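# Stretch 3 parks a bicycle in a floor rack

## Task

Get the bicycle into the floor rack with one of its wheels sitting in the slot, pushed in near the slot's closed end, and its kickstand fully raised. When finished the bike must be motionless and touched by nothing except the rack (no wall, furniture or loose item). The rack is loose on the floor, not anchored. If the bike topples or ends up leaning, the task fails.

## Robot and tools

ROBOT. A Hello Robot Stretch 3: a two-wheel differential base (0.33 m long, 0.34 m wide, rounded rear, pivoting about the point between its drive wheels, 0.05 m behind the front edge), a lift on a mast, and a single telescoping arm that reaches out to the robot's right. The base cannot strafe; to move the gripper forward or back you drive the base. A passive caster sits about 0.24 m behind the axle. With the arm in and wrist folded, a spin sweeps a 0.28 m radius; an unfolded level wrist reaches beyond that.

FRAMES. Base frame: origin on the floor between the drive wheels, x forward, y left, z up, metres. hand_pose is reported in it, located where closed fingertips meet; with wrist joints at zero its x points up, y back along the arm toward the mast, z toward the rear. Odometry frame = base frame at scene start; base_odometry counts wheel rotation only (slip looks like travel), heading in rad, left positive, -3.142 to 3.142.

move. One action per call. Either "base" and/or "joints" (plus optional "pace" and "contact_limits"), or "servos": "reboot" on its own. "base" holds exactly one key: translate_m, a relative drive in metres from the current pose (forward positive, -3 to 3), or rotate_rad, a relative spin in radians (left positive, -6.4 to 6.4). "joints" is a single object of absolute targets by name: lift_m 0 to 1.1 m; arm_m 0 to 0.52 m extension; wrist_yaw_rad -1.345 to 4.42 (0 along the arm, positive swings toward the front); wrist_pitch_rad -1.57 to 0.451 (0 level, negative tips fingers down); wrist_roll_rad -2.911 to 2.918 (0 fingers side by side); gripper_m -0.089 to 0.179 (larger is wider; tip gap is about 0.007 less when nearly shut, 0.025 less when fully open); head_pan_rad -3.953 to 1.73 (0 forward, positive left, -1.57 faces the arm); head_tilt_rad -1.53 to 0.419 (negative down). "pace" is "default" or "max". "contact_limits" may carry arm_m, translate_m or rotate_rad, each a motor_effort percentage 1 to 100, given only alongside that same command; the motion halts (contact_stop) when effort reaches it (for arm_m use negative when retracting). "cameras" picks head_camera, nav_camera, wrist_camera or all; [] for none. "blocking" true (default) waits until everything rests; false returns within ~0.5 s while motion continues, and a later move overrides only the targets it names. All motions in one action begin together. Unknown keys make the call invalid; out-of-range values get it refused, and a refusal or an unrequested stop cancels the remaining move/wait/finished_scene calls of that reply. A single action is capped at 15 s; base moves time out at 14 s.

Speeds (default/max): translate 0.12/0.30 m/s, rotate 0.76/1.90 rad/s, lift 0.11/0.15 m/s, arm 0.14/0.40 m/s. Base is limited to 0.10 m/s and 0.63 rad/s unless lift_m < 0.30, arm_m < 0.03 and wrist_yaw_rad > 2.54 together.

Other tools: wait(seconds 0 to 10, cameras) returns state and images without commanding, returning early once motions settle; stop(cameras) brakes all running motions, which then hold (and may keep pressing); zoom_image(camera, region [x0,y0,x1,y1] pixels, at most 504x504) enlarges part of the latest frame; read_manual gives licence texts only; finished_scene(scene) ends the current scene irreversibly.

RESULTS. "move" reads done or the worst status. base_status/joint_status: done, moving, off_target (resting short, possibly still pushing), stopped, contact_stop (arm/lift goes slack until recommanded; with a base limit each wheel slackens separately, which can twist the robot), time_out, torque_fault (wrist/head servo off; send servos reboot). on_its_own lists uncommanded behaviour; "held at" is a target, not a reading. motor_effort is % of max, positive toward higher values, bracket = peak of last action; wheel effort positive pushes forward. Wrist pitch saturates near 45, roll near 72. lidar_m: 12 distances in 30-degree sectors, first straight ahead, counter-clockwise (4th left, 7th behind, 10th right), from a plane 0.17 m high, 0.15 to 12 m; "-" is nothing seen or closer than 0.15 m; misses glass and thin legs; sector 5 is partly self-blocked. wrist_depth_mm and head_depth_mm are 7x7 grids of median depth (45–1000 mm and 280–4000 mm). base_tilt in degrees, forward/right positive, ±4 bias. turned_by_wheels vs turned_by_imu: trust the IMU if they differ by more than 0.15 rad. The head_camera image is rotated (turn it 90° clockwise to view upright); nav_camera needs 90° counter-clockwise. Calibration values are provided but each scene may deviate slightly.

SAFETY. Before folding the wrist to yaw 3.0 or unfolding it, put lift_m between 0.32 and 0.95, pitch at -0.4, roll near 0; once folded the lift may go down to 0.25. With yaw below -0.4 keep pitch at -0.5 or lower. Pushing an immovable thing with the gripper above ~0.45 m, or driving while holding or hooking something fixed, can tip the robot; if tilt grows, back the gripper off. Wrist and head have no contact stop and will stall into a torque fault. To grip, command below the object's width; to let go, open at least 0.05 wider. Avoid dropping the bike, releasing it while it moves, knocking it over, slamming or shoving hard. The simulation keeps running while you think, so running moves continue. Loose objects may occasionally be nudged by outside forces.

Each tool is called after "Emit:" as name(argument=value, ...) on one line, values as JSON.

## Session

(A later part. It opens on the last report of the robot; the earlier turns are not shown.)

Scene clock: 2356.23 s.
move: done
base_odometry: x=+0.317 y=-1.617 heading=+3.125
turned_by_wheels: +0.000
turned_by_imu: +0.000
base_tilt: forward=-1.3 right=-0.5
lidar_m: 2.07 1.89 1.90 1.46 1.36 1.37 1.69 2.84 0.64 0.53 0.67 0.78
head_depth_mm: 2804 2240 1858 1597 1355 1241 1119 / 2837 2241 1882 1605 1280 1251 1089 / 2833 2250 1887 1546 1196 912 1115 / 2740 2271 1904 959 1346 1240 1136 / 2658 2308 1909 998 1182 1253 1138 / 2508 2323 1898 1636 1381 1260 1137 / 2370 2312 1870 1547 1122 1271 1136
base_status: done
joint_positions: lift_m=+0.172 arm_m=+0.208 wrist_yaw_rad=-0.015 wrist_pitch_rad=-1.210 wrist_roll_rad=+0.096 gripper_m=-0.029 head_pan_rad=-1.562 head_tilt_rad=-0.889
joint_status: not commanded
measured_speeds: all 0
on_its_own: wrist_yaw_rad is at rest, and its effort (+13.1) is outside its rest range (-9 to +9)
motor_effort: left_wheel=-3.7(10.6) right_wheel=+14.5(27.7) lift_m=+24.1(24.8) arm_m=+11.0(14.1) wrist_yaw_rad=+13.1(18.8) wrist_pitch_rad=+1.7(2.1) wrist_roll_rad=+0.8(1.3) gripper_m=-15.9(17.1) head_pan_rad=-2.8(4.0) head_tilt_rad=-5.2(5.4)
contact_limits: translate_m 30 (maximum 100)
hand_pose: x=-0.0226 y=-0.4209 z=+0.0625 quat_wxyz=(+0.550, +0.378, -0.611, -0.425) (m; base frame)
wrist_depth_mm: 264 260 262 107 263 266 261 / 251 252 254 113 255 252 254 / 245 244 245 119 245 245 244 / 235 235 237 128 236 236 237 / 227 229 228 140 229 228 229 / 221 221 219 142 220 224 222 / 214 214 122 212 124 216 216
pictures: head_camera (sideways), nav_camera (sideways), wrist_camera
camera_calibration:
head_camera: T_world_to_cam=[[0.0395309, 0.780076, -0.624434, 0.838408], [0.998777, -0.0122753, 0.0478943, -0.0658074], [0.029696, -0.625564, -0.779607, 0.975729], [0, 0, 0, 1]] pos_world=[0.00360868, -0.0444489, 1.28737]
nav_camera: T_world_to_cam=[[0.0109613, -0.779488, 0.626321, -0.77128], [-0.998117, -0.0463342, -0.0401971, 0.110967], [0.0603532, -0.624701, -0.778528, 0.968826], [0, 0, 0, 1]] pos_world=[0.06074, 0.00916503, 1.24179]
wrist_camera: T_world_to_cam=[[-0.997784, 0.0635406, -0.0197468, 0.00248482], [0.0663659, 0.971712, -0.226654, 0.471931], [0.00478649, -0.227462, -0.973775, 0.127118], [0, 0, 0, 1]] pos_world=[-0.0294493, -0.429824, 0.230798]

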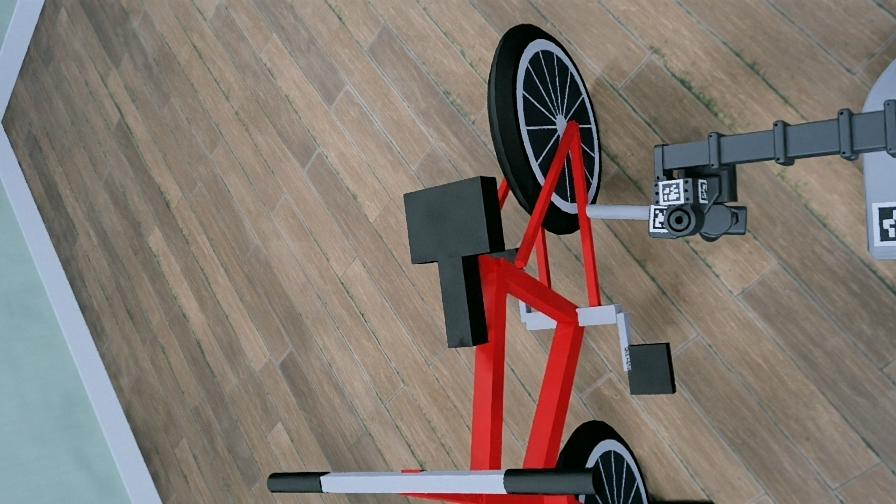

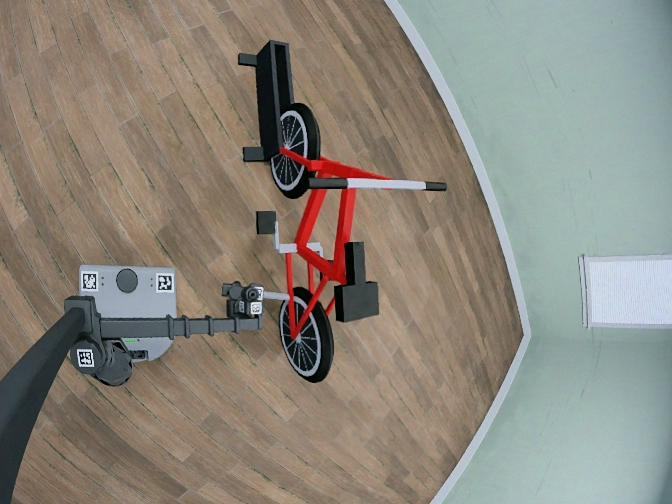

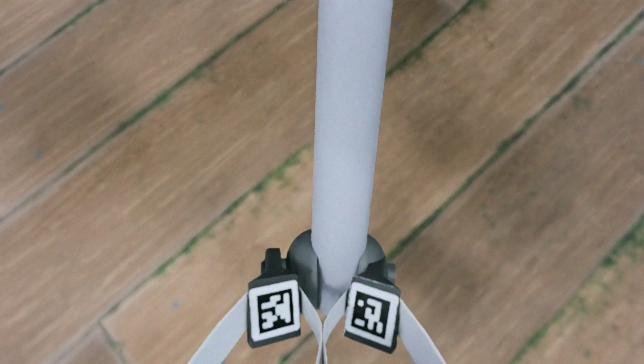

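Emit:
move(joints={"gripper_m": 0.09}, cameras=[])

Emit:
move(joints={"lift_m": 0.3}, cameras=[])

Emit:
move(joints={"arm_m": 0.05, "wrist_yaw_rad": 0.0}, cameras=[])

Emit:
move(base={"translate_m": 0.305}, joints={"lift_m": 0.95, "wrist_pitch_rad": -1.57, "wrist_roll_rad": 0.0, "head_pan_rad": -1.57, "head_tilt_rad": -0.8}, cameras=["head_camera", "nav_camera"])

Scene clock: 2413.90 s.
move: done
base_odometry: x=+0.317 y=-1.617 heading=+3.125
turned_by_wheels: +0.000
turned_by_imu: +0.001
base_tilt: forward=-1.3 right=-0.4
lidar_m: 2.07 1.89 1.90 1.47 1.36 1.37 1.69 2.85 0.64 0.53 0.67 0.77
head_depth_mm: 2815 2229 1867 1604 1354 1248 1118 / 2807 2247 1875 1606 1280 1246 1094 / 2846 2239 1886 1553 1188 908 1113 / 2793 2289 1884 959 1346 1223 1131 / 2684 2280 1899 998 1188 1261 1135 / 2519 2322 1916 1640 1377 1246 1142 / 2318 2313 1862 1544 1073 1271 1148
base_status: not commanded
joint_positions: lift_m=+0.172 arm_m=+0.208 wrist_yaw_rad=-0.002 wrist_pitch_rad=-1.209 wrist_roll_rad=+0.096 gripper_m=+0.090 head_pan_rad=-1.562 head_tilt_rad=-0.889
joint_status: all done
measured_speeds: all 0
motor_effort: left_wheel=-1.8(5.0) right_wheel=+2.2(14.7) lift_m=+20.7(32.2) arm_m=+0.6(5.8) wrist_yaw_rad=+1.6(14.0) wrist_pitch_rad=+1.8(2.2) wrist_roll_rad=+1.1(1.3) gripper_m=-0.1(80.4) head_pan_rad=-3.0(4.0) head_tilt_rad=-5.2(5.7)
contact_limits: translate_m 30 (maximum 100)
hand_pose: x=-0.0218 y=-0.4212 z=+0.0626 quat_wxyz=(+0.553, +0.381, -0.609, -0.422) (m; base frame)
wrist_depth_mm: 262 263 263 111 262 260 263 / 253 254 253 117 252 254 252 / 245 246 245 121 243 244 244 / 235 235 235 129 237 235 234 / 229 229 228 141 229 228 228 / 221 132 218 153 144 222 222 / 219 117 215 215 127 215 214
pictures: none
No camera images: "cameras" was empty.

Scene clock: 2415.90 s.
move: done
base_odometry: x=+0.317 y=-1.617 heading=+3.125
turned_by_wheels: +0.000
turned_by_imu: +0.000
base_tilt: forward=-1.3 right=-0.5
lidar_m: 2.07 1.89 1.91 1.46 1.36 1.37 1.68 2.84 0.64 0.53 0.67 0.78
head_depth_mm: 2805 2236 1868 1596 1359 1246 1122 / 2810 2242 1885 1605 1230 1227 687 / 2844 2269 1883 1558 1147 820 1126 / 2794 2268 1896 960 1345 1218 1129 / 2637 2295 1920 995 1185 1260 1133 / 2509 2313 1914 1626 1373 1252 1137 / 2337 2325 1882 1548 1080 1274 1146
base_status: not commanded
joint_positions: lift_m=+0.300 arm_m=+0.208 wrist_yaw_rad=-0.002 wrist_pitch_rad=-1.207 wrist_roll_rad=+0.096 gripper_m=+0.090 head_pan_rad=-1.562 head_tilt_rad=-0.889
joint_status: all done
measured_speeds: all 0
motor_effort: left_wheel=-1.5(2.3) right_wheel=+1.6(2.2) lift_m=+34.0(39.5) arm_m=-4.1(4.1) wrist_yaw_rad=+2.1(3.7) wrist_pitch_rad=+1.3(1.8) wrist_roll_rad=+0.9(1.3) gripper_m=+0.2(1.3) head_pan_rad=-3.5(4.0) head_tilt_rad=-5.0(5.4)
contact_limits: translate_m 30 (maximum 100)
hand_pose: x=-0.0218 y=-0.4215 z=+0.1906 quat_wxyz=(+0.553, +0.381, -0.609, -0.421) (m; base frame)
wrist_depth_mm: 186 407 411 401 293 312 399 / 388 398 397 391 390 393 396 / 377 387 380 380 387 386 383 / 370 372 370 364 370 374 366 / 359 355 359 352 358 357 354 / 345 121 349 347 144 342 349 / 336 117 333 339 127 330 336
pictures: none
No camera images: "cameras" was empty.

Scene clock: 2418.30 s.
move: done
base_odometry: x=+0.317 y=-1.617 heading=+3.125
turned_by_wheels: +0.000
turned_by_imu: +0.000
base_tilt: forward=-1.3 right=-0.5
lidar_m: 2.07 1.89 1.91 1.47 1.36 1.37 1.68 2.85 0.64 0.53 0.67 0.78
head_depth_mm: 2769 2242 1848 1602 1350 1248 1123 / 2797 2251 1879 1617 1270 1248 680 / 2836 2275 1898 1548 1185 1235 724 / 2782 2302 1885 961 1350 1261 1100 / 2637 2287 1922 996 1185 1261 1130 / 2508 2293 1920 1630 1383 1246 1138 / 2350 2320 1899 1552 1080 1274 1147
base_status: not commanded
joint_positions: lift_m=+0.300 arm_m=+0.050 wrist_yaw_rad=-0.001 wrist_pitch_rad=-1.207 wrist_roll_rad=+0.096 gripper_m=+0.090 head_pan_rad=-1.562 head_tilt_rad=-0.889
joint_status: all done
measured_speeds: all 0
motor_effort: left_wheel=-1.1(2.1) right_wheel=+1.7(2.0) lift_m=+31.9(34.5) arm_m=-15.0(21.1) wrist_yaw_rad=+1.4(3.4) wrist_pitch_rad=+1.5(1.7) wrist_roll_rad=+1.0(1.3) gripper_m=+0.4(0.9) head_pan_rad=-3.2(4.0) head_tilt_rad=-4.4(5.7)
contact_limits: translate_m 30 (maximum 100)
hand_pose: x=-0.0217 y=-0.2635 z=+0.1906 quat_wxyz=(+0.553, +0.381, -0.609, -0.421) (m; base frame)
wrist_depth_mm: 410 411 415 404 409 412 405 / 399 400 392 394 396 398 393 / 381 384 381 382 382 384 380 / 370 372 373 372 371 370 372 / 363 358 357 359 356 361 353 / 347 122 345 348 144 349 347 / 340 117 340 339 127 332 344
pictures: none
No camera images: "cameras" was empty.

Scene clock: 2425.03 s.
move: done
base_odometry: x=+0.012 y=-1.612 heading=+3.125
turned_by_wheels: +0.000
turned_by_imu: +0.002
base_tilt: forward=-1.3 right=-0.5
lidar_m: 1.81 1.66 1.67 1.68 1.55 1.56 1.93 0.89 0.63 0.58 0.58 2.22
head_depth_mm: 3152 2695 - - - 1268 1141 / 3035 2614 - - - 1248 1111 / 2856 2638 2236 - - - 1147 / 2642 2639 2170 1755 1004 1148 1129 / 2411 2612 2119 1759 1477 1236 1157 / 2235 2462 2121 1769 1508 1171 1159 / 2096 2336 2138 1776 1503 1203 1167
base_status: done
joint_positions: lift_m=+0.950 arm_m=+0.050 wrist_yaw_rad=-0.001 wrist_pitch_rad=-1.549 wrist_roll_rad=+0.005 gripper_m=+0.090 head_pan_rad=-1.562 head_tilt_rad=-0.804
joint_status: all done
joint sent to its limit — wrist_pitch_rad, lower limit.
measured_speeds: all 0
motor_effort: left_wheel=+3.1(8.0) right_wheel=+1.3(4.5) lift_m=+32.8(39.2) arm_m=-11.5(15.2) wrist_yaw_rad=+1.7(2.3) wrist_pitch_rad=-1.1(2.6) wrist_roll_rad=-2.0(3.0) gripper_m=+0.3(1.3) head_pan_rad=-3.5(4.1) head_tilt_rad=+1.6(4.5)
hand_pose: x=-0.0216 y=-0.1764 z=+0.8320 quat_wxyz=(+0.504, +0.493, -0.507, -0.496) (m; base frame)
wrist_depth_mm: 942 966 990 954 992 954 - / 972 967 - 977 996 997 - / - 996 - 994 - - - / - 988 - 865 - - - / - - - 865 - - - / - 120 - 904 144 - - / - 118 - - 127 - -
pictures: head_camera (sideways), nav_camera (sideways)
camera_calibration:
head_camera: T_world_to_cam=[[0.0400249, 0.724, -0.688638, 0.922064], [0.99874, -0.00811839, 0.0495134, -0.0679205], [0.030257, -0.689753, -0.723413, 0.902649], [0, 0, 0, 1]] pos_world=[0.00361794, -0.0455204, 1.29132]
nav_camera: T_world_to_cam=[[0.0104658, -0.723251, 0.690506, -0.854911], [-0.998088, -0.0496215, -0.0368469, 0.106609], [0.0609135, -0.6888, -0.722388, 0.895817], [0, 0, 0, 1]] pos_world=[0.0607852, 0.00401387, 1.24138]

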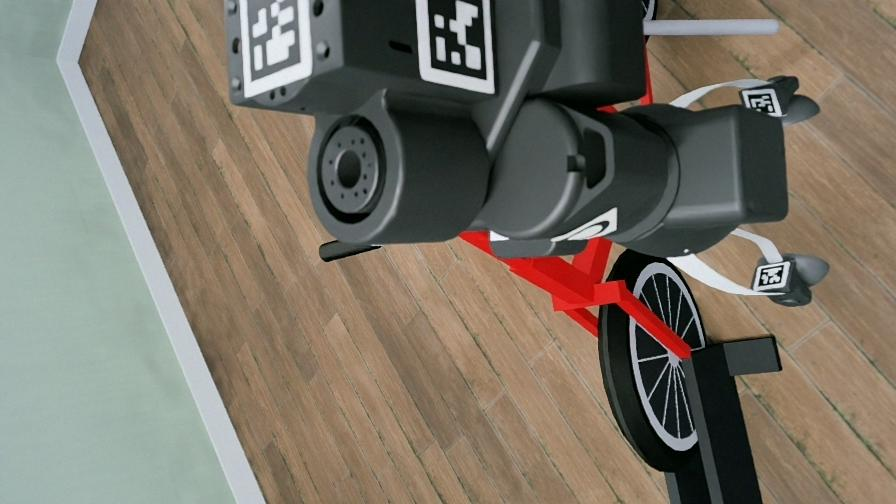

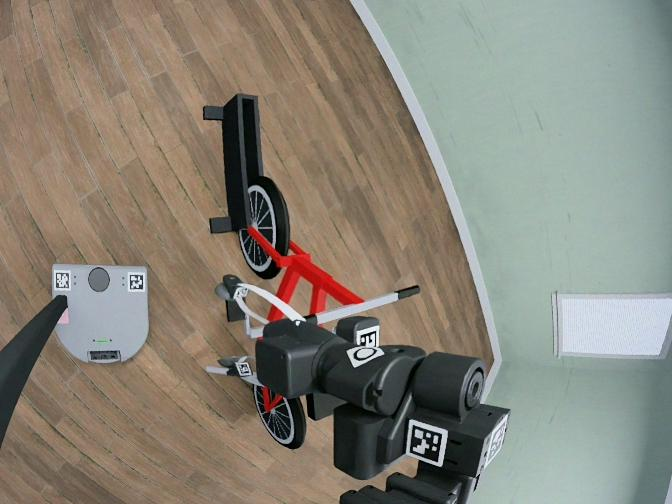

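Emit:
move(joints={"arm_m": 0.43, "lift_m": 0.93}, cameras=["head_camera", "wrist_camera"])

Scene clock: 2434.17 s.
move: done
base_odometry: x=+0.012 y=-1.612 heading=+3.125
turned_by_wheels: +0.000
turned_by_imu: +0.000
base_tilt: forward=-1.3 right=-0.5
lidar_m: 1.81 1.66 1.67 1.67 1.55 1.56 1.93 0.89 0.64 0.58 0.58 2.22
head_depth_mm: 3063 289 2004 1709 1147 1260 1145 / 393 2432 2087 1735 1159 1269 1148 / 474 2383 2016 1726 1074 1254 1150 / 481 520 943 1674 1041 1281 1151 / 2440 2595 2145 1750 1467 1237 1159 / 2242 2462 2140 1765 1500 1165 1159 / 2096 2339 2141 1775 1505 1197 1166
base_status: not commanded
joint_positions: lift_m=+0.930 arm_m=+0.430 wrist_yaw_rad=-0.001 wrist_pitch_rad=-1.550 wrist_roll_rad=+0.004 gripper_m=+0.090 head_pan_rad=-1.562 head_tilt_rad=-0.803
joint_status: all done
measured_speeds: all 0
motor_effort: left_wheel=+3.2(3.8) right_wheel=+1.0(1.3) lift_m=+24.8(28.3) arm_m=+16.1(22.7) wrist_yaw_rad=-0.5(2.6) wrist_pitch_rad=-1.2(1.3) wrist_roll_rad=-1.6(2.2) gripper_m=-0.2(1.2) head_pan_rad=-2.7(4.2) head_tilt_rad=+1.5(2.5)
hand_pose: x=-0.0216 y=-0.5562 z=+0.8120 quat_wxyz=(+0.504, +0.493, -0.506, -0.496) (m; base frame)
wrist_depth_mm: 934 938 947 961 964 962 956 / 948 937 957 976 968 980 - / 979 979 939 664 769 428 424 / 983 - - 331 973 464 432 / - - - - - - - / - 120 - 932 144 - - / - 117 - 912 128 - -
pictures: head_camera (sideways), wrist_camera
camera_calibration:
head_camera: T_world_to_cam=[[0.0400913, 0.7238, -0.688844, 0.922332], [0.99874, -0.00819359, 0.0495182, -0.0679268], [0.0301971, -0.689961, -0.723216, 0.902394], [0, 0, 0, 1]] pos_world=[0.0036139, -0.0455232, 1.29133]
wrist_camera: T_world_to_cam=[[-0.999285, -0.0377976, -0.000364023, -0.0452486], [-0.0376051, 0.993128, 0.110831, 0.508856], [-0.00382762, 0.110765, -0.993839, 1.03047], [0, 0, 0, 1]] pos_world=[-0.0221365, -0.621209, 0.967704]

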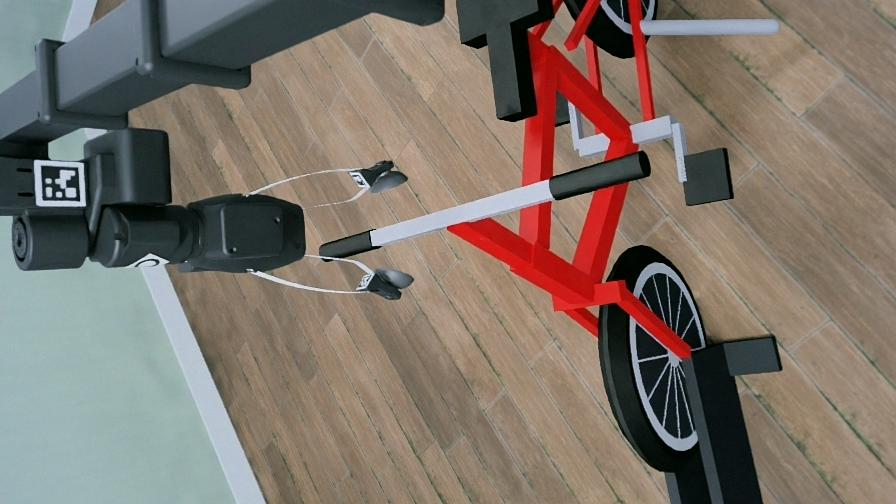

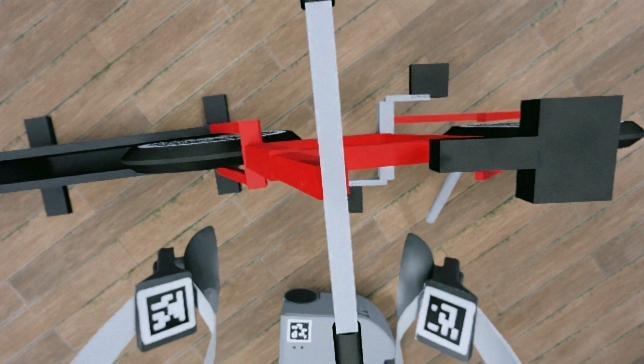

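Emit:
move(base={"translate_m": -0.016}, joints={"arm_m": 0.468, "lift_m": 0.86, "wrist_roll_rad": -0.08}, cameras=["wrist_camera"])

Emit:
move(joints={"lift_m": 0.805}, cameras=["wrist_camera"])

Scene clock: 2440.57 s.
move: done
base_odometry: x=+0.028 y=-1.612 heading=+3.125
turned_by_wheels: +0.000
turned_by_imu: +0.000
base_tilt: forward=-1.3 right=-0.5
lidar_m: 1.83 1.67 1.68 1.66 1.53 1.55 1.91 0.89 0.63 0.58 0.58 2.22
head_depth_mm: 3190 2590 329 303 1147 1267 1140 / 3041 440 1905 1731 1135 1273 1148 / 573 559 2042 1739 1141 1230 1147 / 2596 578 676 858 1058 1283 1153 / 2429 2561 2128 1753 1077 1240 1155 / 2245 2488 2138 1774 1510 1168 1164 / 2106 2331 2138 1790 1507 1186 1163
base_status: done
joint_positions: lift_m=+0.860 arm_m=+0.468 wrist_yaw_rad=-0.001 wrist_pitch_rad=-1.550 wrist_roll_rad=-0.075 gripper_m=+0.090 head_pan_rad=-1.562 head_tilt_rad=-0.803
joint_status: all done
measured_speeds: all 0
motor_effort: left_wheel=-0.3(3.9) right_wheel=-3.7(7.1) lift_m=+19.0(27.5) arm_m=+14.8(20.2) wrist_yaw_rad=+0.3(2.0) wrist_pitch_rad=-1.1(1.2) wrist_roll_rad=-1.8(2.8) gripper_m=+0.2(0.9) head_pan_rad=-3.2(3.8) head_tilt_rad=+1.3(2.0)
hand_pose: x=-0.0216 y=-0.5941 z=+0.7420 quat_wxyz=(+0.523, +0.513, -0.486, -0.477) (m; base frame)
wrist_depth_mm: 849 860 863 191 867 915 887 / 881 860 915 875 891 920 911 / 892 913 880 949 895 921 925 / 934 932 416 293 421 360 355 / 904 955 912 227 955 403 367 / 962 121 957 234 143 986 - / 978 117 995 799 124 - -
pictures: wrist_camera
camera_calibration:
wrist_camera: T_world_to_cam=[[-0.993145, -0.116886, 0.00117974, -0.0947007], [-0.116028, 0.986981, 0.111382, 0.548518], [-0.0141834, 0.110482, -0.993777, 0.964676], [0, 0, 0, 1]] pos_world=[-0.0167258, -0.659025, 0.897689]

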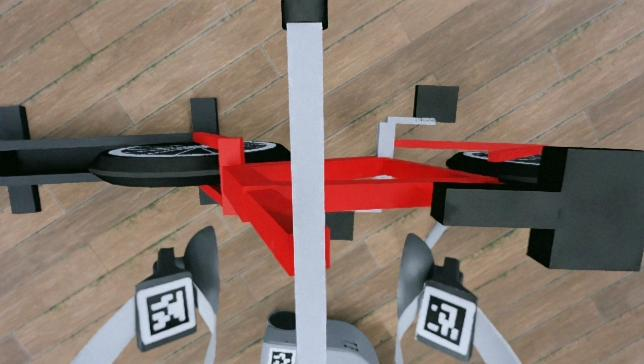

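Scene clock: 2441.90 s.
move: done
base_odometry: x=+0.028 y=-1.612 heading=+3.125
turned_by_wheels: +0.000
turned_by_imu: +0.000
base_tilt: forward=-1.3 right=-0.4
lidar_m: 1.83 1.66 1.67 1.67 1.54 1.55 1.91 0.89 0.63 0.58 0.59 2.22
head_depth_mm: 3188 2616 2062 347 301 1245 1120 / 3084 2368 451 1654 1123 1265 1145 / 2886 584 1939 1699 1141 1233 1148 / 2641 2492 683 862 1058 1277 1151 / 2432 2592 2126 1764 1075 1243 1155 / 2256 2476 2135 1755 1510 1170 1159 / 2114 2328 2148 1770 1508 1187 1159
base_status: not commanded
joint_positions: lift_m=+0.805 arm_m=+0.468 wrist_yaw_rad=-0.001 wrist_pitch_rad=-1.550 wrist_roll_rad=-0.075 gripper_m=+0.090 head_pan_rad=-1.562 head_tilt_rad=-0.803
joint_status: all done
measured_speeds: all 0
motor_effort: left_wheel=+0.1(0.6) right_wheel=-3.7(3.9) lift_m=+18.9(22.9) arm_m=+15.4(16.6) wrist_yaw_rad=+0.2(2.2) wrist_pitch_rad=-1.0(1.3) wrist_roll_rad=-2.2(2.2) gripper_m=+0.4(1.0) head_pan_rad=-3.4(3.9) head_tilt_rad=+1.5(2.5)
hand_pose: x=-0.0216 y=-0.5941 z=+0.6870 quat_wxyz=(+0.523, +0.513, -0.486, -0.477) (m; base frame)
wrist_depth_mm: 817 824 845 136 813 839 822 / 833 832 830 829 817 838 847 / 860 840 866 853 859 853 844 / 907 871 363 149 565 335 307 / 892 895 246 326 888 306 309 / 881 120 176 162 144 938 340 / 905 117 903 163 125 929 934
pictures: wrist_camera
camera_calibration:
wrist_camera: T_world_to_cam=[[-0.993145, -0.116886, 0.00117977, -0.0946359], [-0.116028, 0.986981, 0.111382, 0.554644], [-0.0141834, 0.110482, -0.993777, 0.91002], [0, 0, 0, 1]] pos_world=[-0.0167258, -0.659025, 0.842691]

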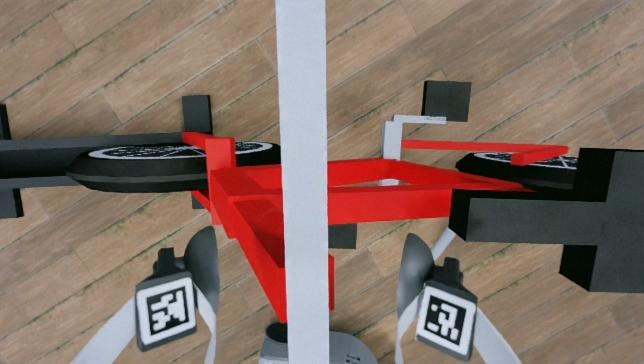

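Emit:
move(joints={"arm_m": 0.457, "lift_m": 0.796}, cameras=[])

Emit:
move(joints={"gripper_m": 0.0}, cameras=[])

Emit:
move(joints={"gripper_m": -0.07}, cameras=["wrist_camera", "head_camera"])

Scene clock: 2445.73 s.
move: done
base_odometry: x=+0.028 y=-1.612 heading=+3.125
turned_by_wheels: +0.000
turned_by_imu: +0.000
base_tilt: forward=-1.3 right=-0.4
lidar_m: 1.82 1.67 1.68 1.66 1.53 1.55 1.92 0.89 0.63 0.58 0.58 2.23
head_depth_mm: 3195 2619 2058 360 309 1218 1123 / 3063 2528 462 924 1100 1272 1146 / 2886 586 1920 1700 1139 1234 1147 / 2597 2573 648 827 1051 1283 1145 / 2437 2608 2116 1764 1078 1244 1162 / 2251 2474 2144 1774 1507 1173 1161 / 2095 2329 2143 1768 1506 1181 1165
base_status: not commanded
joint_positions: lift_m=+0.796 arm_m=+0.457 wrist_yaw_rad=-0.001 wrist_pitch_rad=-1.550 wrist_roll_rad=-0.075 gripper_m=+0.090 head_pan_rad=-1.562 head_tilt_rad=-0.803
joint_status: all done
measured_speeds: all 0
motor_effort: left_wheel=+0.1(0.5) right_wheel=-3.7(3.9) lift_m=+19.6(22.7) arm_m=-15.6(19.7) wrist_yaw_rad=-0.2(2.1) wrist_pitch_rad=-0.9(1.2) wrist_roll_rad=-1.8(2.0) gripper_m=-0.5(1.1) head_pan_rad=-3.1(4.6) head_tilt_rad=+0.9(2.4)
hand_pose: x=-0.0216 y=-0.5831 z=+0.6780 quat_wxyz=(+0.523, +0.513, -0.486, -0.477) (m; base frame)
wrist_depth_mm: 801 819 835 128 824 806 810 / 820 821 830 825 831 812 843 / 833 806 418 842 831 864 851 / 862 866 336 319 351 294 296 / 872 866 206 149 868 876 304 / 861 120 142 153 144 905 936 / 915 117 903 153 127 910 947
pictures: none
No camera images: "cameras" was empty.

Scene clock: 2447.13 s.
move: done
base_odometry: x=+0.028 y=-1.612 heading=+3.125
turned_by_wheels: +0.000
turned_by_imu: +0.000
base_tilt: forward=-1.3 right=-0.4
lidar_m: 1.82 1.67 1.68 1.66 1.54 1.55 1.91 0.90 0.63 0.58 0.58 2.22
head_depth_mm: 3193 2622 2094 360 308 1219 1133 / 3103 2531 460 919 1101 1268 1144 / 2891 585 1939 1739 1088 1230 1153 / 2654 2527 647 846 1054 1270 1158 / 2446 2595 2108 1752 1078 1236 1158 / 2251 2489 2150 1763 1502 1167 1163 / 2112 2336 2145 1773 1523 1186 1162
base_status: not commanded
joint_positions: lift_m=+0.796 arm_m=+0.457 wrist_yaw_rad=-0.001 wrist_pitch_rad=-1.550 wrist_roll_rad=-0.076 gripper_m=+0.000 head_pan_rad=-1.562 head_tilt_rad=-0.803
joint_status: all done
measured_speeds: all 0
motor_effort: left_wheel=+1.0(1.3) right_wheel=-3.7(3.9) lift_m=+22.4(22.9) arm_m=-14.6(15.2) wrist_yaw_rad=+0.0(2.3) wrist_pitch_rad=-1.3(1.3) wrist_roll_rad=-1.4(2.1) gripper_m=-10.4(84.6) head_pan_rad=-3.3(4.1) head_tilt_rad=+1.0(2.1)
hand_pose: x=-0.0216 y=-0.5831 z=+0.6780 quat_wxyz=(+0.524, +0.513, -0.485, -0.476) (m; base frame)
wrist_depth_mm: 804 795 790 127 804 828 834 / 825 814 836 834 846 819 849 / 819 844 828 848 853 847 856 / 846 833 342 319 346 294 299 / 866 875 275 147 878 883 302 / 856 873 126 145 875 905 924 / 897 891 125 152 124 895 910
pictures: none
No camera images: "cameras" was empty.

Scene clock: 2448.37 s.
move: done
base_odometry: x=+0.028 y=-1.612 heading=+3.125
turned_by_wheels: +0.000
turned_by_imu: +0.000
base_tilt: forward=-1.3 right=-0.4
lidar_m: 1.83 1.67 1.68 1.66 1.54 1.55 1.92 0.89 0.63 0.58 0.58 2.23
head_depth_mm: 3207 2571 2080 360 309 1222 1127 / 3073 2515 460 921 1097 1265 1145 / 2872 585 1930 1737 1093 1224 1154 / 2637 2569 646 1615 1058 1283 1155 / 2454 2580 2142 1763 1080 1237 1157 / 2243 2500 2138 1759 1498 1171 1160 / 2112 2347 2151 1772 1509 1186 1167
base_status: not commanded
joint_positions: lift_m=+0.796 arm_m=+0.457 wrist_yaw_rad=-0.001 wrist_pitch_rad=-1.549 wrist_roll_rad=-0.079 gripper_m=-0.069 head_pan_rad=-1.562 head_tilt_rad=-0.803
joint_status: all done
measured_speeds: all 0
motor_effort: left_wheel=+1.2(1.3) right_wheel=-3.9(3.9) lift_m=+26.7(27.0) arm_m=-13.8(14.9) wrist_yaw_rad=+0.8(2.1) wrist_pitch_rad=-1.1(1.5) wrist_roll_rad=-0.8(1.4) gripper_m=-26.7(99.4) head_pan_rad=-2.8(3.8) head_tilt_rad=+1.2(2.0)
hand_pose: x=-0.0216 y=-0.5835 z=+0.6780 quat_wxyz=(+0.525, +0.513, -0.485, -0.475) (m; base frame)
wrist_depth_mm: 805 816 794 127 800 804 822 / 842 830 814 825 817 836 849 / 816 817 855 833 832 830 855 / 847 850 341 315 349 289 296 / 873 850 273 144 865 309 302 / 891 890 126 130 888 880 929 / 915 907 121 151 888 928 916
pictures: head_camera (sideways), wrist_camera
camera_calibration:
head_camera: T_world_to_cam=[[0.0400914, 0.723796, -0.688848, 0.922337], [0.99874, -0.00819331, 0.0495182, -0.0679269], [0.0301972, -0.689965, -0.723212, 0.902389], [0, 0, 0, 1]] pos_world=[0.0036139, -0.0455232, 1.29133]
wrist_camera: T_world_to_cam=[[-0.992687, -0.120708, 0.00141749, -0.0957622], [-0.11982, 0.986675, 0.110067, 0.545765], [-0.0146846, 0.109092, -0.993923, 0.899122], [0, 0, 0, 1]] pos_world=[-0.016465, -0.648139, 0.833724]

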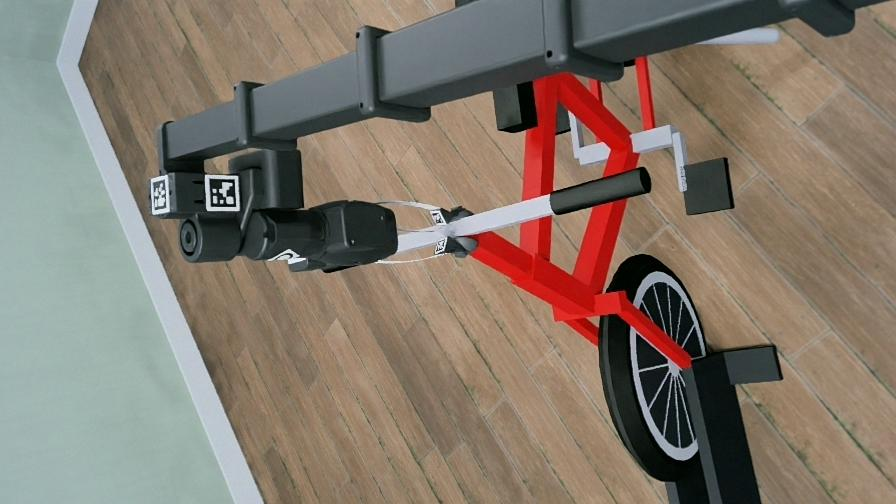

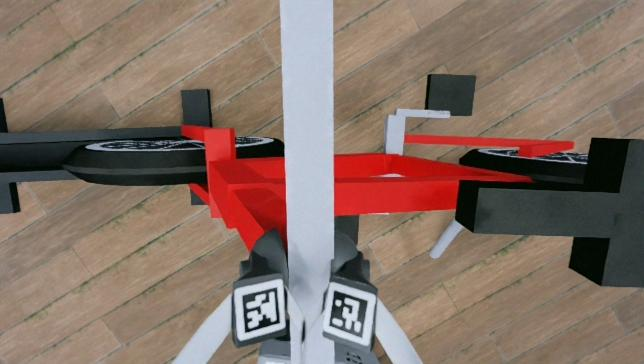

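Emit:
move(joints={"arm_m": 0.475, "lift_m": 0.803, "gripper_m": -0.07}, cameras=[])

Emit:
move(base={"translate_m": 0.05}, joints={"lift_m": 0.812, "gripper_m": -0.075}, contact_limits={"translate_m": 42}, cameras=["wrist_camera", "head_camera"])

Scene clock: 2452.63 s.
move: done
base_odometry: x=+0.028 y=-1.612 heading=+3.125
turned_by_wheels: -0.001
turned_by_imu: -0.001
base_tilt: forward=-1.4 right=-0.5
lidar_m: 1.83 1.67 1.68 1.66 1.53 1.55 1.91 0.90 0.63 0.59 0.59 2.23
head_depth_mm: 3156 2591 2078 350 303 1238 1137 / 3105 2440 455 1610 1119 1271 1148 / 2852 593 1938 1737 963 1255 1144 / 2641 2486 693 1673 1038 1280 1151 / 2412 2586 2132 1755 1078 1234 1159 / 2244 2502 2137 1767 1505 1171 1158 / 2104 2319 2137 1776 1498 1199 1165
base_status: not commanded
joint_positions: lift_m=+0.803 arm_m=+0.475 wrist_yaw_rad=+0.003 wrist_pitch_rad=-1.553 wrist_roll_rad=-0.079 gripper_m=-0.066 head_pan_rad=-1.562 head_tilt_rad=-0.803
joint_status: all done
measured_speeds: all 0
motor_effort: left_wheel=-7.1(7.5) right_wheel=+13.4(13.4) lift_m=+38.4(43.5) arm_m=+15.7(20.9) wrist_yaw_rad=-2.5(3.9) wrist_pitch_rad=-0.3(1.4) wrist_roll_rad=-0.8(0.9) gripper_m=-16.8(17.7) head_pan_rad=-3.1(3.9) head_tilt_rad=+1.2(2.0)
hand_pose: x=-0.0217 y=-0.6004 z=+0.6851 quat_wxyz=(+0.525, +0.516, -0.483, -0.475) (m; base frame)
wrist_depth_mm: 787 833 800 134 807 834 825 / 818 828 826 137 833 837 867 / 829 838 833 142 845 866 867 / 853 856 363 146 366 325 304 / 889 876 897 150 903 306 306 / 919 938 895 129 899 921 919 / 924 859 122 127 914 907 930
pictures: none
No camera images: "cameras" was empty.

Scene clock: 2454.20 s.
move: done
base_odometry: x=-0.022 y=-1.611 heading=+3.125
turned_by_wheels: +0.000
turned_by_imu: +0.000
base_tilt: forward=-1.3 right=-0.5
lidar_m: 1.78 1.63 1.64 1.70 1.57 1.58 1.96 0.90 0.62 0.58 0.58 2.20
head_depth_mm: 3208 2598 2080 338 297 1242 1121 / 3100 566 439 1664 1128 1268 1145 / 2825 590 1985 1739 964 1227 1154 / 2578 603 671 1639 1064 1287 1157 / 2418 2574 2117 1747 1078 1224 1155 / 2234 2418 2132 1761 1507 1159 1165 / 2067 2305 2157 1772 1509 1170 1165
base_status: done
joint_positions: lift_m=+0.812 arm_m=+0.475 wrist_yaw_rad=+0.001 wrist_pitch_rad=-1.556 wrist_roll_rad=-0.079 gripper_m=-0.072 head_pan_rad=-1.562 head_tilt_rad=-0.803
joint_status: all done
measured_speeds: all 0
motor_effort: left_wheel=-0.2(11.1) right_wheel=+1.1(27.5) lift_m=+17.2(45.5) arm_m=+16.0(16.4) wrist_yaw_rad=-0.1(4.9) wrist_pitch_rad=+0.0(0.6) wrist_roll_rad=-0.6(0.9) gripper_m=-15.1(72.9) head_pan_rad=-3.0(3.9) head_tilt_rad=+1.5(1.9)
contact_limits: translate_m 42 (maximum 100)
hand_pose: x=-0.0216 y=-0.5997 z=+0.6942 quat_wxyz=(+0.524, +0.516, -0.483, -0.476) (m; base frame)
wrist_depth_mm: 803 825 799 824 840 805 817 / 837 820 821 148 852 848 827 / 835 857 829 152 861 853 880 / 846 879 385 156 377 312 311 / 879 897 871 159 902 319 313 / 921 918 891 128 940 916 937 / 932 931 120 127 935 961 963
pictures: head_camera (sideways), wrist_camera
camera_calibration:
head_camera: T_world_to_cam=[[0.0400925, 0.723679, -0.688972, 0.922498], [0.99874, -0.00818498, 0.0495211, -0.0679306], [0.0301982, -0.690089, -0.723095, 0.902236], [0, 0, 0, 1]] pos_world=[0.00361391, -0.045525, 1.29134]
wrist_camera: T_world_to_cam=[[-0.992392, -0.123116, 0.00057932, -0.0986379], [-0.122204, 0.985595, 0.116909, 0.55453], [-0.0149643, 0.115949, -0.993142, 0.920593], [0, 0, 0, 1]] pos_world=[-0.0163456, -0.665428, 0.849507]

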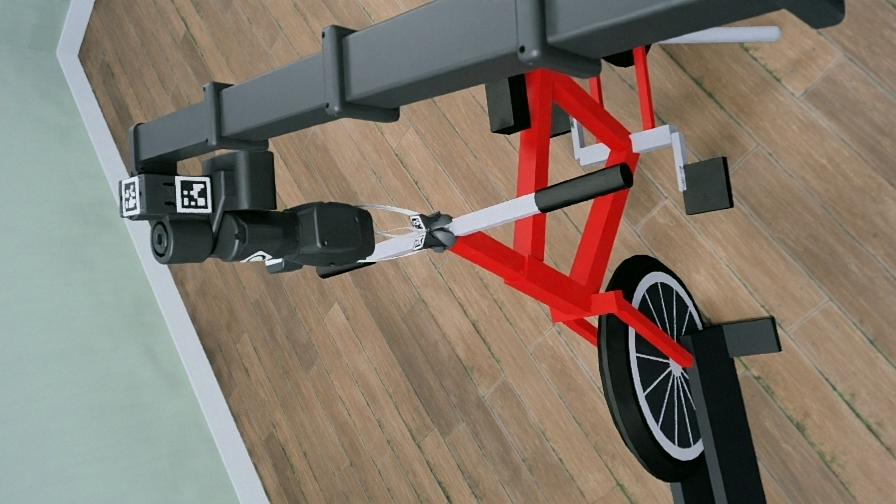

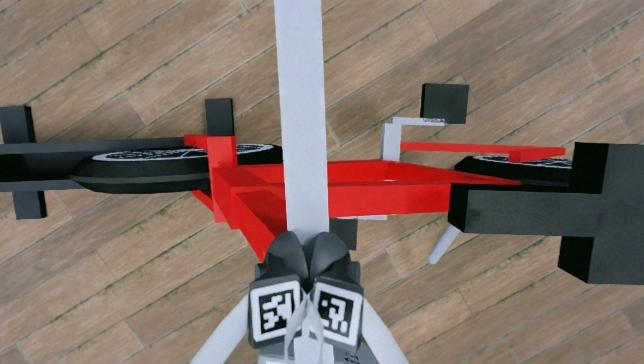

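Emit:
move(base={"translate_m": 0.13}, joints={"lift_m": 0.812, "gripper_m": -0.07}, contact_limits={"translate_m": 35}, cameras=["wrist_camera"])

Emit:
move(base={"translate_m": 0.1}, joints={"gripper_m": -0.07, "head_pan_rad": -1.0, "head_tilt_rad": -0.72}, contact_limits={"translate_m": 35}, cameras=["wrist_camera", "head_camera"])

Scene clock: 2464.97 s.
move: done
base_odometry: x=-0.152 y=-1.609 heading=+3.125
turned_by_wheels: +0.000
turned_by_imu: +0.001
base_tilt: forward=-1.3 right=-0.4
lidar_m: 1.67 1.53 1.54 1.78 1.65 1.66 2.06 0.88 0.61 0.56 0.56 2.11
head_depth_mm: 3173 2630 2051 338 297 1220 1122 / 2967 567 438 1655 1111 1269 1148 / 2730 589 1984 1730 1088 1249 1145 / 2489 601 674 1619 1045 1253 1155 / 2316 2495 2134 1757 1063 1174 1162 / 2161 2392 2152 1764 1511 1134 1163 / 1997 2227 2125 1781 1508 1145 1168
base_status: done
joint_positions: lift_m=+0.812 arm_m=+0.475 wrist_yaw_rad=+0.001 wrist_pitch_rad=-1.556 wrist_roll_rad=-0.079 gripper_m=-0.069 head_pan_rad=-1.562 head_tilt_rad=-0.803
joint_status: all done
measured_speeds: all 0
motor_effort: left_wheel=+1.4(5.5) right_wheel=+1.3(11.4) lift_m=+17.3(17.6) arm_m=+14.6(15.9) wrist_yaw_rad=-2.1(2.4) wrist_pitch_rad=+0.0(0.3) wrist_roll_rad=-0.3(0.8) gripper_m=-13.8(15.0) head_pan_rad=-3.4(4.0) head_tilt_rad=+0.9(2.1)
contact_limits: translate_m 35 (maximum 100)
hand_pose: x=-0.0216 y=-0.5997 z=+0.6941 quat_wxyz=(+0.524, +0.516, -0.483, -0.476) (m; base frame)
wrist_depth_mm: 807 788 818 147 819 833 833 / 851 845 844 150 837 861 862 / 835 851 847 834 858 869 887 / 693 694 391 156 573 311 313 / 888 865 861 160 902 316 317 / 918 918 894 128 916 898 933 / 946 934 120 128 935 947 965
pictures: wrist_camera
camera_calibration:
wrist_camera: T_world_to_cam=[[-0.992393, -0.123112, 0.000584903, -0.0986407], [-0.1222, 0.985601, 0.116864, 0.554586], [-0.0149638, 0.115903, -0.993148, 0.920489], [0, 0, 0, 1]] pos_world=[-0.0163458, -0.665433, 0.849429]

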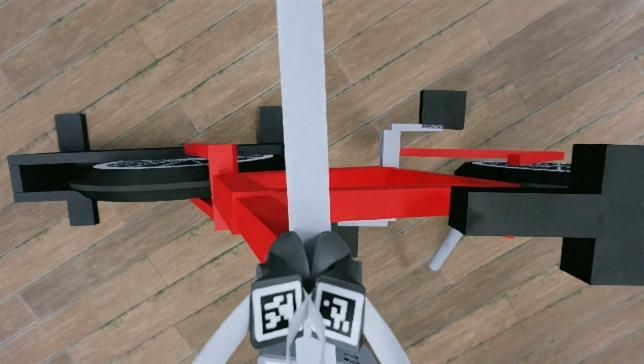

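Scene clock: 2467.07 s.
move: done
base_odometry: x=-0.252 y=-1.607 heading=+3.124
turned_by_wheels: -0.001
turned_by_imu: -0.058
base_tilt: forward=-1.4 right=-0.4
lidar_m: 1.64 1.46 1.46 1.74 1.68 1.71 2.04 0.94 0.64 0.54 0.55 2.04
head_depth_mm: 1976 2225 2309 1866 1558 954 1131 / 1936 2187 2328 1860 1566 1010 1136 / 1876 2116 2308 1880 1573 1073 1155 / 1847 2077 2288 1890 1570 1157 1184 / 1795 2025 2234 1922 1591 1250 1185 / 1757 1977 2206 1916 1587 1353 1189 / 1732 1929 2198 1937 1607 1384 1200
base_status: done
joint_positions: lift_m=+0.812 arm_m=+0.475 wrist_yaw_rad=+0.006 wrist_pitch_rad=-1.556 wrist_roll_rad=-0.079 gripper_m=-0.069 head_pan_rad=-1.008 head_tilt_rad=-0.724
joint_status: all done
measured_speeds: all 0
on_its_own: right_wheel is at rest, and its effort (+26.7) is outside its rest range (-21 to +21)
motor_effort: left_wheel=-14.5(15.7) right_wheel=+26.7(30.4) lift_m=+20.0(20.0) arm_m=+6.3(15.1) wrist_yaw_rad=-3.8(6.3) wrist_pitch_rad=+0.1(0.3) wrist_roll_rad=-0.5(0.7) gripper_m=-18.8(19.4) head_pan_rad=+3.7(5.5) head_tilt_rad=+2.1(3.4)
contact_limits: translate_m 35 (maximum 100)
hand_pose: x=-0.0217 y=-0.5996 z=+0.6941 quat_wxyz=(+0.525, +0.517, -0.481, -0.475) (m; base frame)
wrist_depth_mm: 797 815 816 811 841 830 821 / 828 820 838 150 838 864 871 / 829 838 842 154 875 901 873 / 872 688 438 157 370 314 313 / 914 902 881 158 928 910 318 / 887 894 923 128 927 953 939 / 939 931 119 123 945 940 964
pictures: head_camera (sideways), wrist_camera
camera_calibration:
head_camera: T_world_to_cam=[[-0.316482, 0.588864, -0.743692, 0.995987], [0.851612, 0.521716, 0.0506925, -0.0685633], [0.417847, -0.617294, -0.666597, 0.826389], [0, 0, 0, 1]] pos_world=[0.0282969, -0.0406048, 1.29505]
wrist_camera: T_world_to_cam=[[-0.991781, -0.127945, 0.000544489, -0.101589], [-0.127, 0.984955, 0.117192, 0.5538], [-0.0155303, 0.116159, -0.993109, 0.920603], [0, 0, 0, 1]] pos_world=[-0.0161243, -0.665402, 0.849413]

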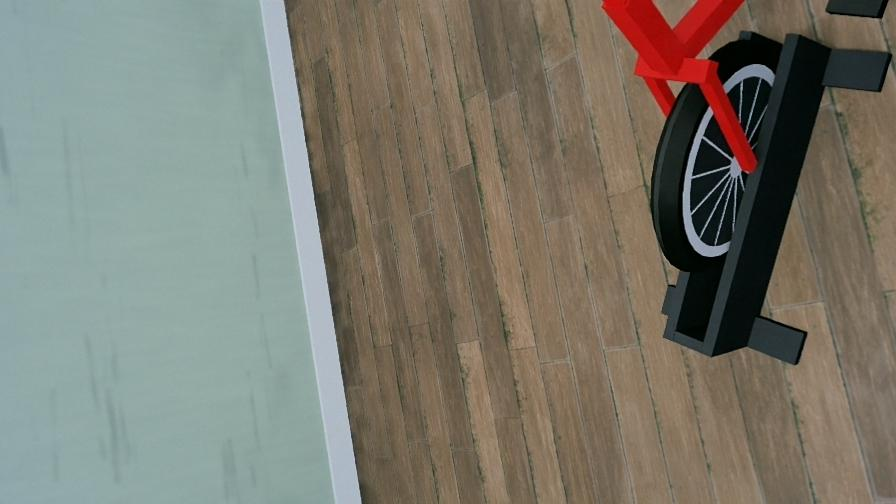

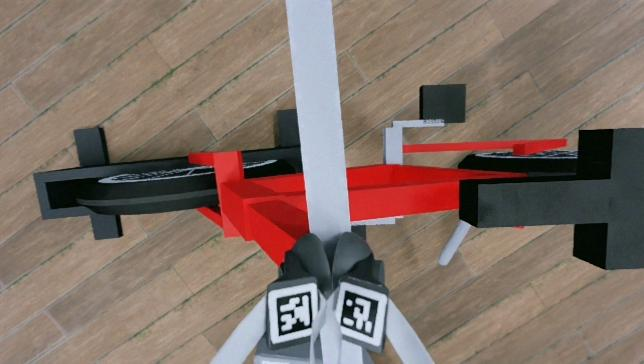

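Emit:
move(joints={"arm_m": 0.445, "gripper_m": -0.07, "wrist_roll_rad": -0.12}, cameras=["wrist_camera"])

Emit:
move(base={"translate_m": 0.04}, joints={"arm_m": 0.435, "gripper_m": -0.07}, contact_limits={"translate_m": 35}, cameras=["wrist_camera", "head_camera"])

Scene clock: 2474.37 s.
move: done
base_odometry: x=-0.252 y=-1.607 heading=+3.125
turned_by_wheels: +0.001
turned_by_imu: +0.002
base_tilt: forward=-1.3 right=-0.5
lidar_m: 1.64 1.46 1.46 1.75 1.67 1.71 2.04 3.26 0.62 0.54 0.54 2.05
head_depth_mm: 1973 2228 2348 1862 1558 951 1126 / 1931 2183 2322 1875 1562 998 1138 / 1894 2116 2267 1893 1573 1050 1160 / 1847 2059 2272 1902 1578 1132 1187 / 1797 2032 2213 1898 1586 1247 1189 / 1770 1985 2205 1915 1597 1362 1195 / 1717 1939 2178 1934 1614 1365 1198
base_status: not commanded
joint_positions: lift_m=+0.812 arm_m=+0.445 wrist_yaw_rad=+0.002 wrist_pitch_rad=-1.556 wrist_roll_rad=-0.120 gripper_m=-0.069 head_pan_rad=-1.008 head_tilt_rad=-0.724
joint_status: all done
measured_speeds: translate_m=+0.000 rotate_rad=+0.002 lift_m=+0.000 arm_m=+0.000 wrist_yaw_rad=+0.000 wrist_pitch_rad=+0.000 wrist_roll_rad=+0.000 head_pan_rad=+0.000 head_tilt_rad=+0.000
motor_effort: left_wheel=+0.8(14.7) right_wheel=-2.4(26.8) lift_m=+24.2(24.9) arm_m=-11.8(20.7) wrist_yaw_rad=-1.8(5.5) wrist_pitch_rad=+0.1(1.5) wrist_roll_rad=-0.2(1.8) gripper_m=-17.8(19.6) head_pan_rad=+4.1(4.7) head_tilt_rad=+2.0(2.5)
contact_limits: translate_m 35 (maximum 100)
hand_pose: x=-0.0217 y=-0.5697 z=+0.6941 quat_wxyz=(+0.534, +0.526, -0.471, -0.465) (m; base frame)
wrist_depth_mm: 821 836 831 805 813 836 825 / 861 838 811 838 840 851 860 / 862 838 853 859 867 848 872 / 853 585 394 156 364 312 315 / 884 902 883 159 896 889 315 / 894 892 918 128 920 902 957 / 930 911 121 128 930 938 956
pictures: wrist_camera
camera_calibration:
wrist_camera: T_world_to_cam=[[-0.986277, -0.165093, 0.00114763, -0.119138], [-0.163826, 0.979521, 0.117043, 0.520483], [-0.0204472, 0.115249, -0.993126, 0.916502], [0, 0, 0, 1]] pos_world=[-0.0134947, -0.635119, 0.84942]

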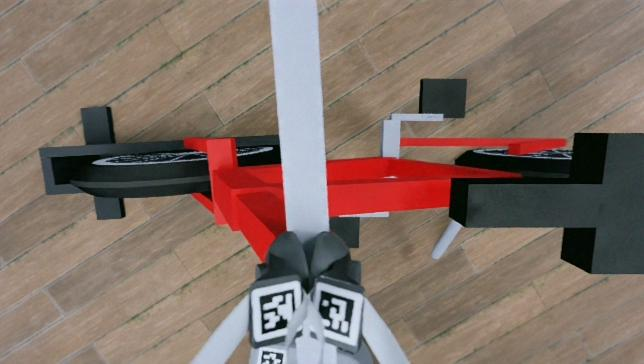

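Scene clock: 2475.80 s.
move: done
base_odometry: x=-0.292 y=-1.606 heading=+3.125
turned_by_wheels: +0.000
turned_by_imu: +0.000
base_tilt: forward=-1.3 right=-0.4
lidar_m: 1.61 1.43 1.43 1.71 1.71 1.73 2.07 0.92 0.62 0.53 0.53 2.01
head_depth_mm: 1924 2184 2306 1870 1556 932 1114 / 1894 2150 2304 1877 1562 988 1127 / 1837 2093 2278 1890 1579 1039 1161 / 1817 2037 2245 1903 1584 1138 1186 / 1781 1995 2245 1911 1583 1310 1191 / 1758 1960 2175 1915 1585 1361 1195 / 1715 1918 2137 1930 1608 1371 1194
base_status: done
joint_positions: lift_m=+0.812 arm_m=+0.435 wrist_yaw_rad=+0.003 wrist_pitch_rad=-1.556 wrist_roll_rad=-0.120 gripper_m=-0.069 head_pan_rad=-1.008 head_tilt_rad=-0.724
joint_status: all done
measured_speeds: all 0
motor_effort: left_wheel=+1.2(7.9) right_wheel=+2.4(16.1) lift_m=+25.8(26.0) arm_m=-9.1(20.0) wrist_yaw_rad=-2.9(3.9) wrist_pitch_rad=+0.1(0.3) wrist_roll_rad=-0.1(0.4) gripper_m=-17.6(18.6) head_pan_rad=+4.3(4.6) head_tilt_rad=+2.1(2.4)
contact_limits: translate_m 35 (maximum 100)
hand_pose: x=-0.0217 y=-0.5597 z=+0.6941 quat_wxyz=(+0.534, +0.526, -0.471, -0.465) (m; base frame)
wrist_depth_mm: 815 815 816 821 817 853 837 / 837 824 839 829 840 816 860 / 835 865 847 152 855 837 854 / 845 563 399 157 362 310 310 / 918 880 876 159 921 890 318 / 895 896 901 128 949 906 903 / 963 927 122 127 945 953 975
pictures: head_camera (sideways), wrist_camera
camera_calibration:
head_camera: T_world_to_cam=[[-0.316467, 0.58874, -0.743797, 0.996123], [0.851566, 0.521791, 0.0506946, -0.0685657], [0.417953, -0.617349, -0.66648, 0.826236], [0, 0, 0, 1]] pos_world=[0.0283008, -0.0406039, 1.29506]
wrist_camera: T_world_to_cam=[[-0.98623, -0.165375, 0.00115389, -0.117656], [-0.164106, 0.979479, 0.117009, 0.510698], [-0.0204805, 0.115208, -0.99313, 0.91533], [0, 0, 0, 1]] pos_world=[-0.0134808, -0.625129, 0.849421]

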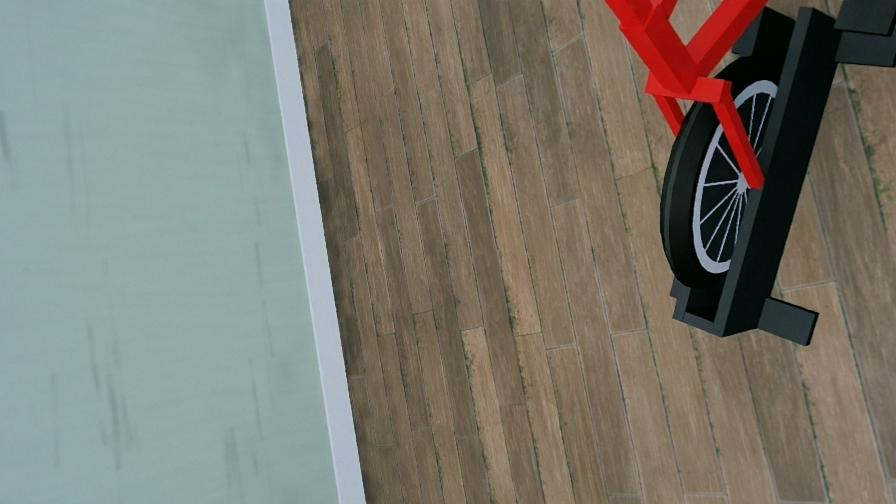

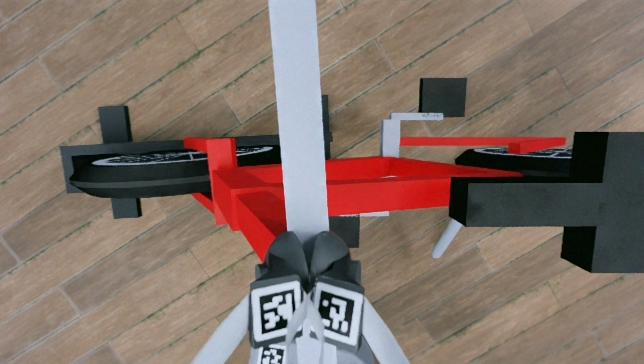

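Emit:
move(base={"translate_m": 0.05}, joints={"arm_m": 0.425, "gripper_m": -0.07}, contact_limits={"translate_m": 32}, cameras=["wrist_camera", "head_camera"])

Scene clock: 2480.13 s.
move: done
base_odometry: x=-0.342 y=-1.606 heading=+3.125
turned_by_wheels: +0.000
turned_by_imu: +0.000
base_tilt: forward=-1.3 right=-0.5
lidar_m: 1.56 1.39 1.39 1.66 1.74 1.77 2.11 0.90 0.61 0.52 0.52 1.98
head_depth_mm: 1909 2165 2318 1865 1555 928 1091 / 1862 2111 2270 1874 1563 986 1116 / 1823 2054 2248 1891 1568 1029 1157 / 1795 2020 2195 1903 1578 1115 1187 / 1735 1946 2189 1904 1581 1355 1184 / 1717 1924 2195 1932 1586 1369 1191 / 1683 1881 2119 1926 1601 1361 1194
base_status: done
joint_positions: lift_m=+0.812 arm_m=+0.425 wrist_yaw_rad=+0.003 wrist_pitch_rad=-1.556 wrist_roll_rad=-0.120 gripper_m=-0.069 head_pan_rad=-1.008 head_tilt_rad=-0.724
joint_status: all done
measured_speeds: all 0
motor_effort: left_wheel=+1.7(5.0) right_wheel=+1.2(11.7) lift_m=+28.4(29.8) arm_m=-12.3(19.6) wrist_yaw_rad=-2.1(3.7) wrist_pitch_rad=+0.1(0.4) wrist_roll_rad=-0.3(0.4) gripper_m=-17.7(18.5) head_pan_rad=+4.0(4.6) head_tilt_rad=+2.1(2.5)
contact_limits: translate_m 32 (maximum 100)
hand_pose: x=-0.0217 y=-0.5497 z=+0.6941 quat_wxyz=(+0.534, +0.526, -0.471, -0.465) (m; base frame)
wrist_depth_mm: 821 819 826 810 824 812 842 / 842 840 870 850 822 852 866 / 860 837 852 152 868 847 866 / 873 579 415 156 367 308 311 / 902 879 902 158 902 935 315 / 882 914 890 127 929 920 939 / 926 945 122 126 949 950 942
pictures: head_camera (sideways), wrist_camera
camera_calibration:
head_camera: T_world_to_cam=[[-0.316467, 0.588726, -0.743808, 0.996138], [0.851559, 0.521801, 0.0506948, -0.0685659], [0.417965, -0.617354, -0.666468, 0.82622], [0, 0, 0, 1]] pos_world=[0.0283013, -0.0406038, 1.29506]
wrist_camera: T_world_to_cam=[[-0.98623, -0.165374, 0.00114922, -0.116], [-0.164105, 0.979475, 0.117037, 0.500892], [-0.0204806, 0.115237, -0.993127, 0.914193], [0, 0, 0, 1]] pos_world=[-0.0134808, -0.615144, 0.84942]

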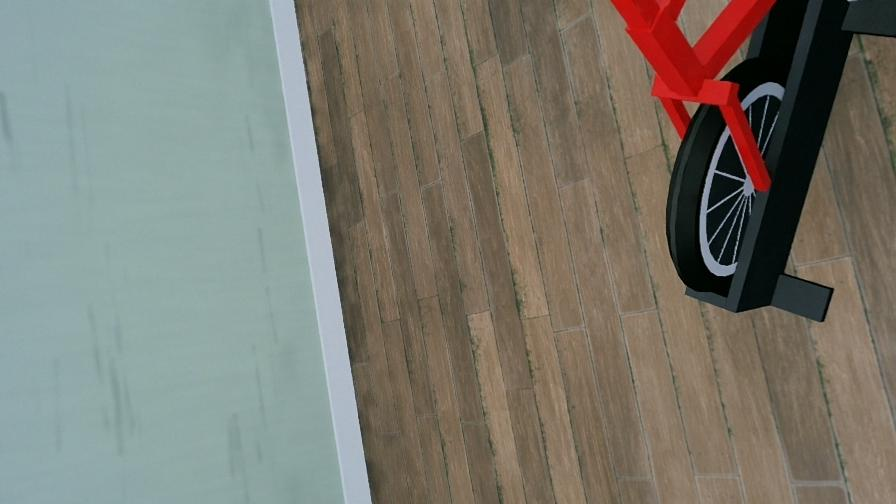

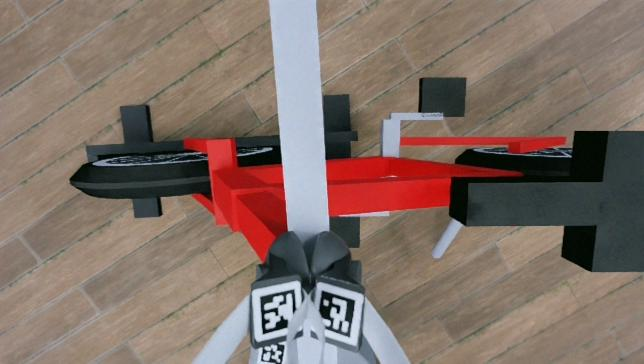

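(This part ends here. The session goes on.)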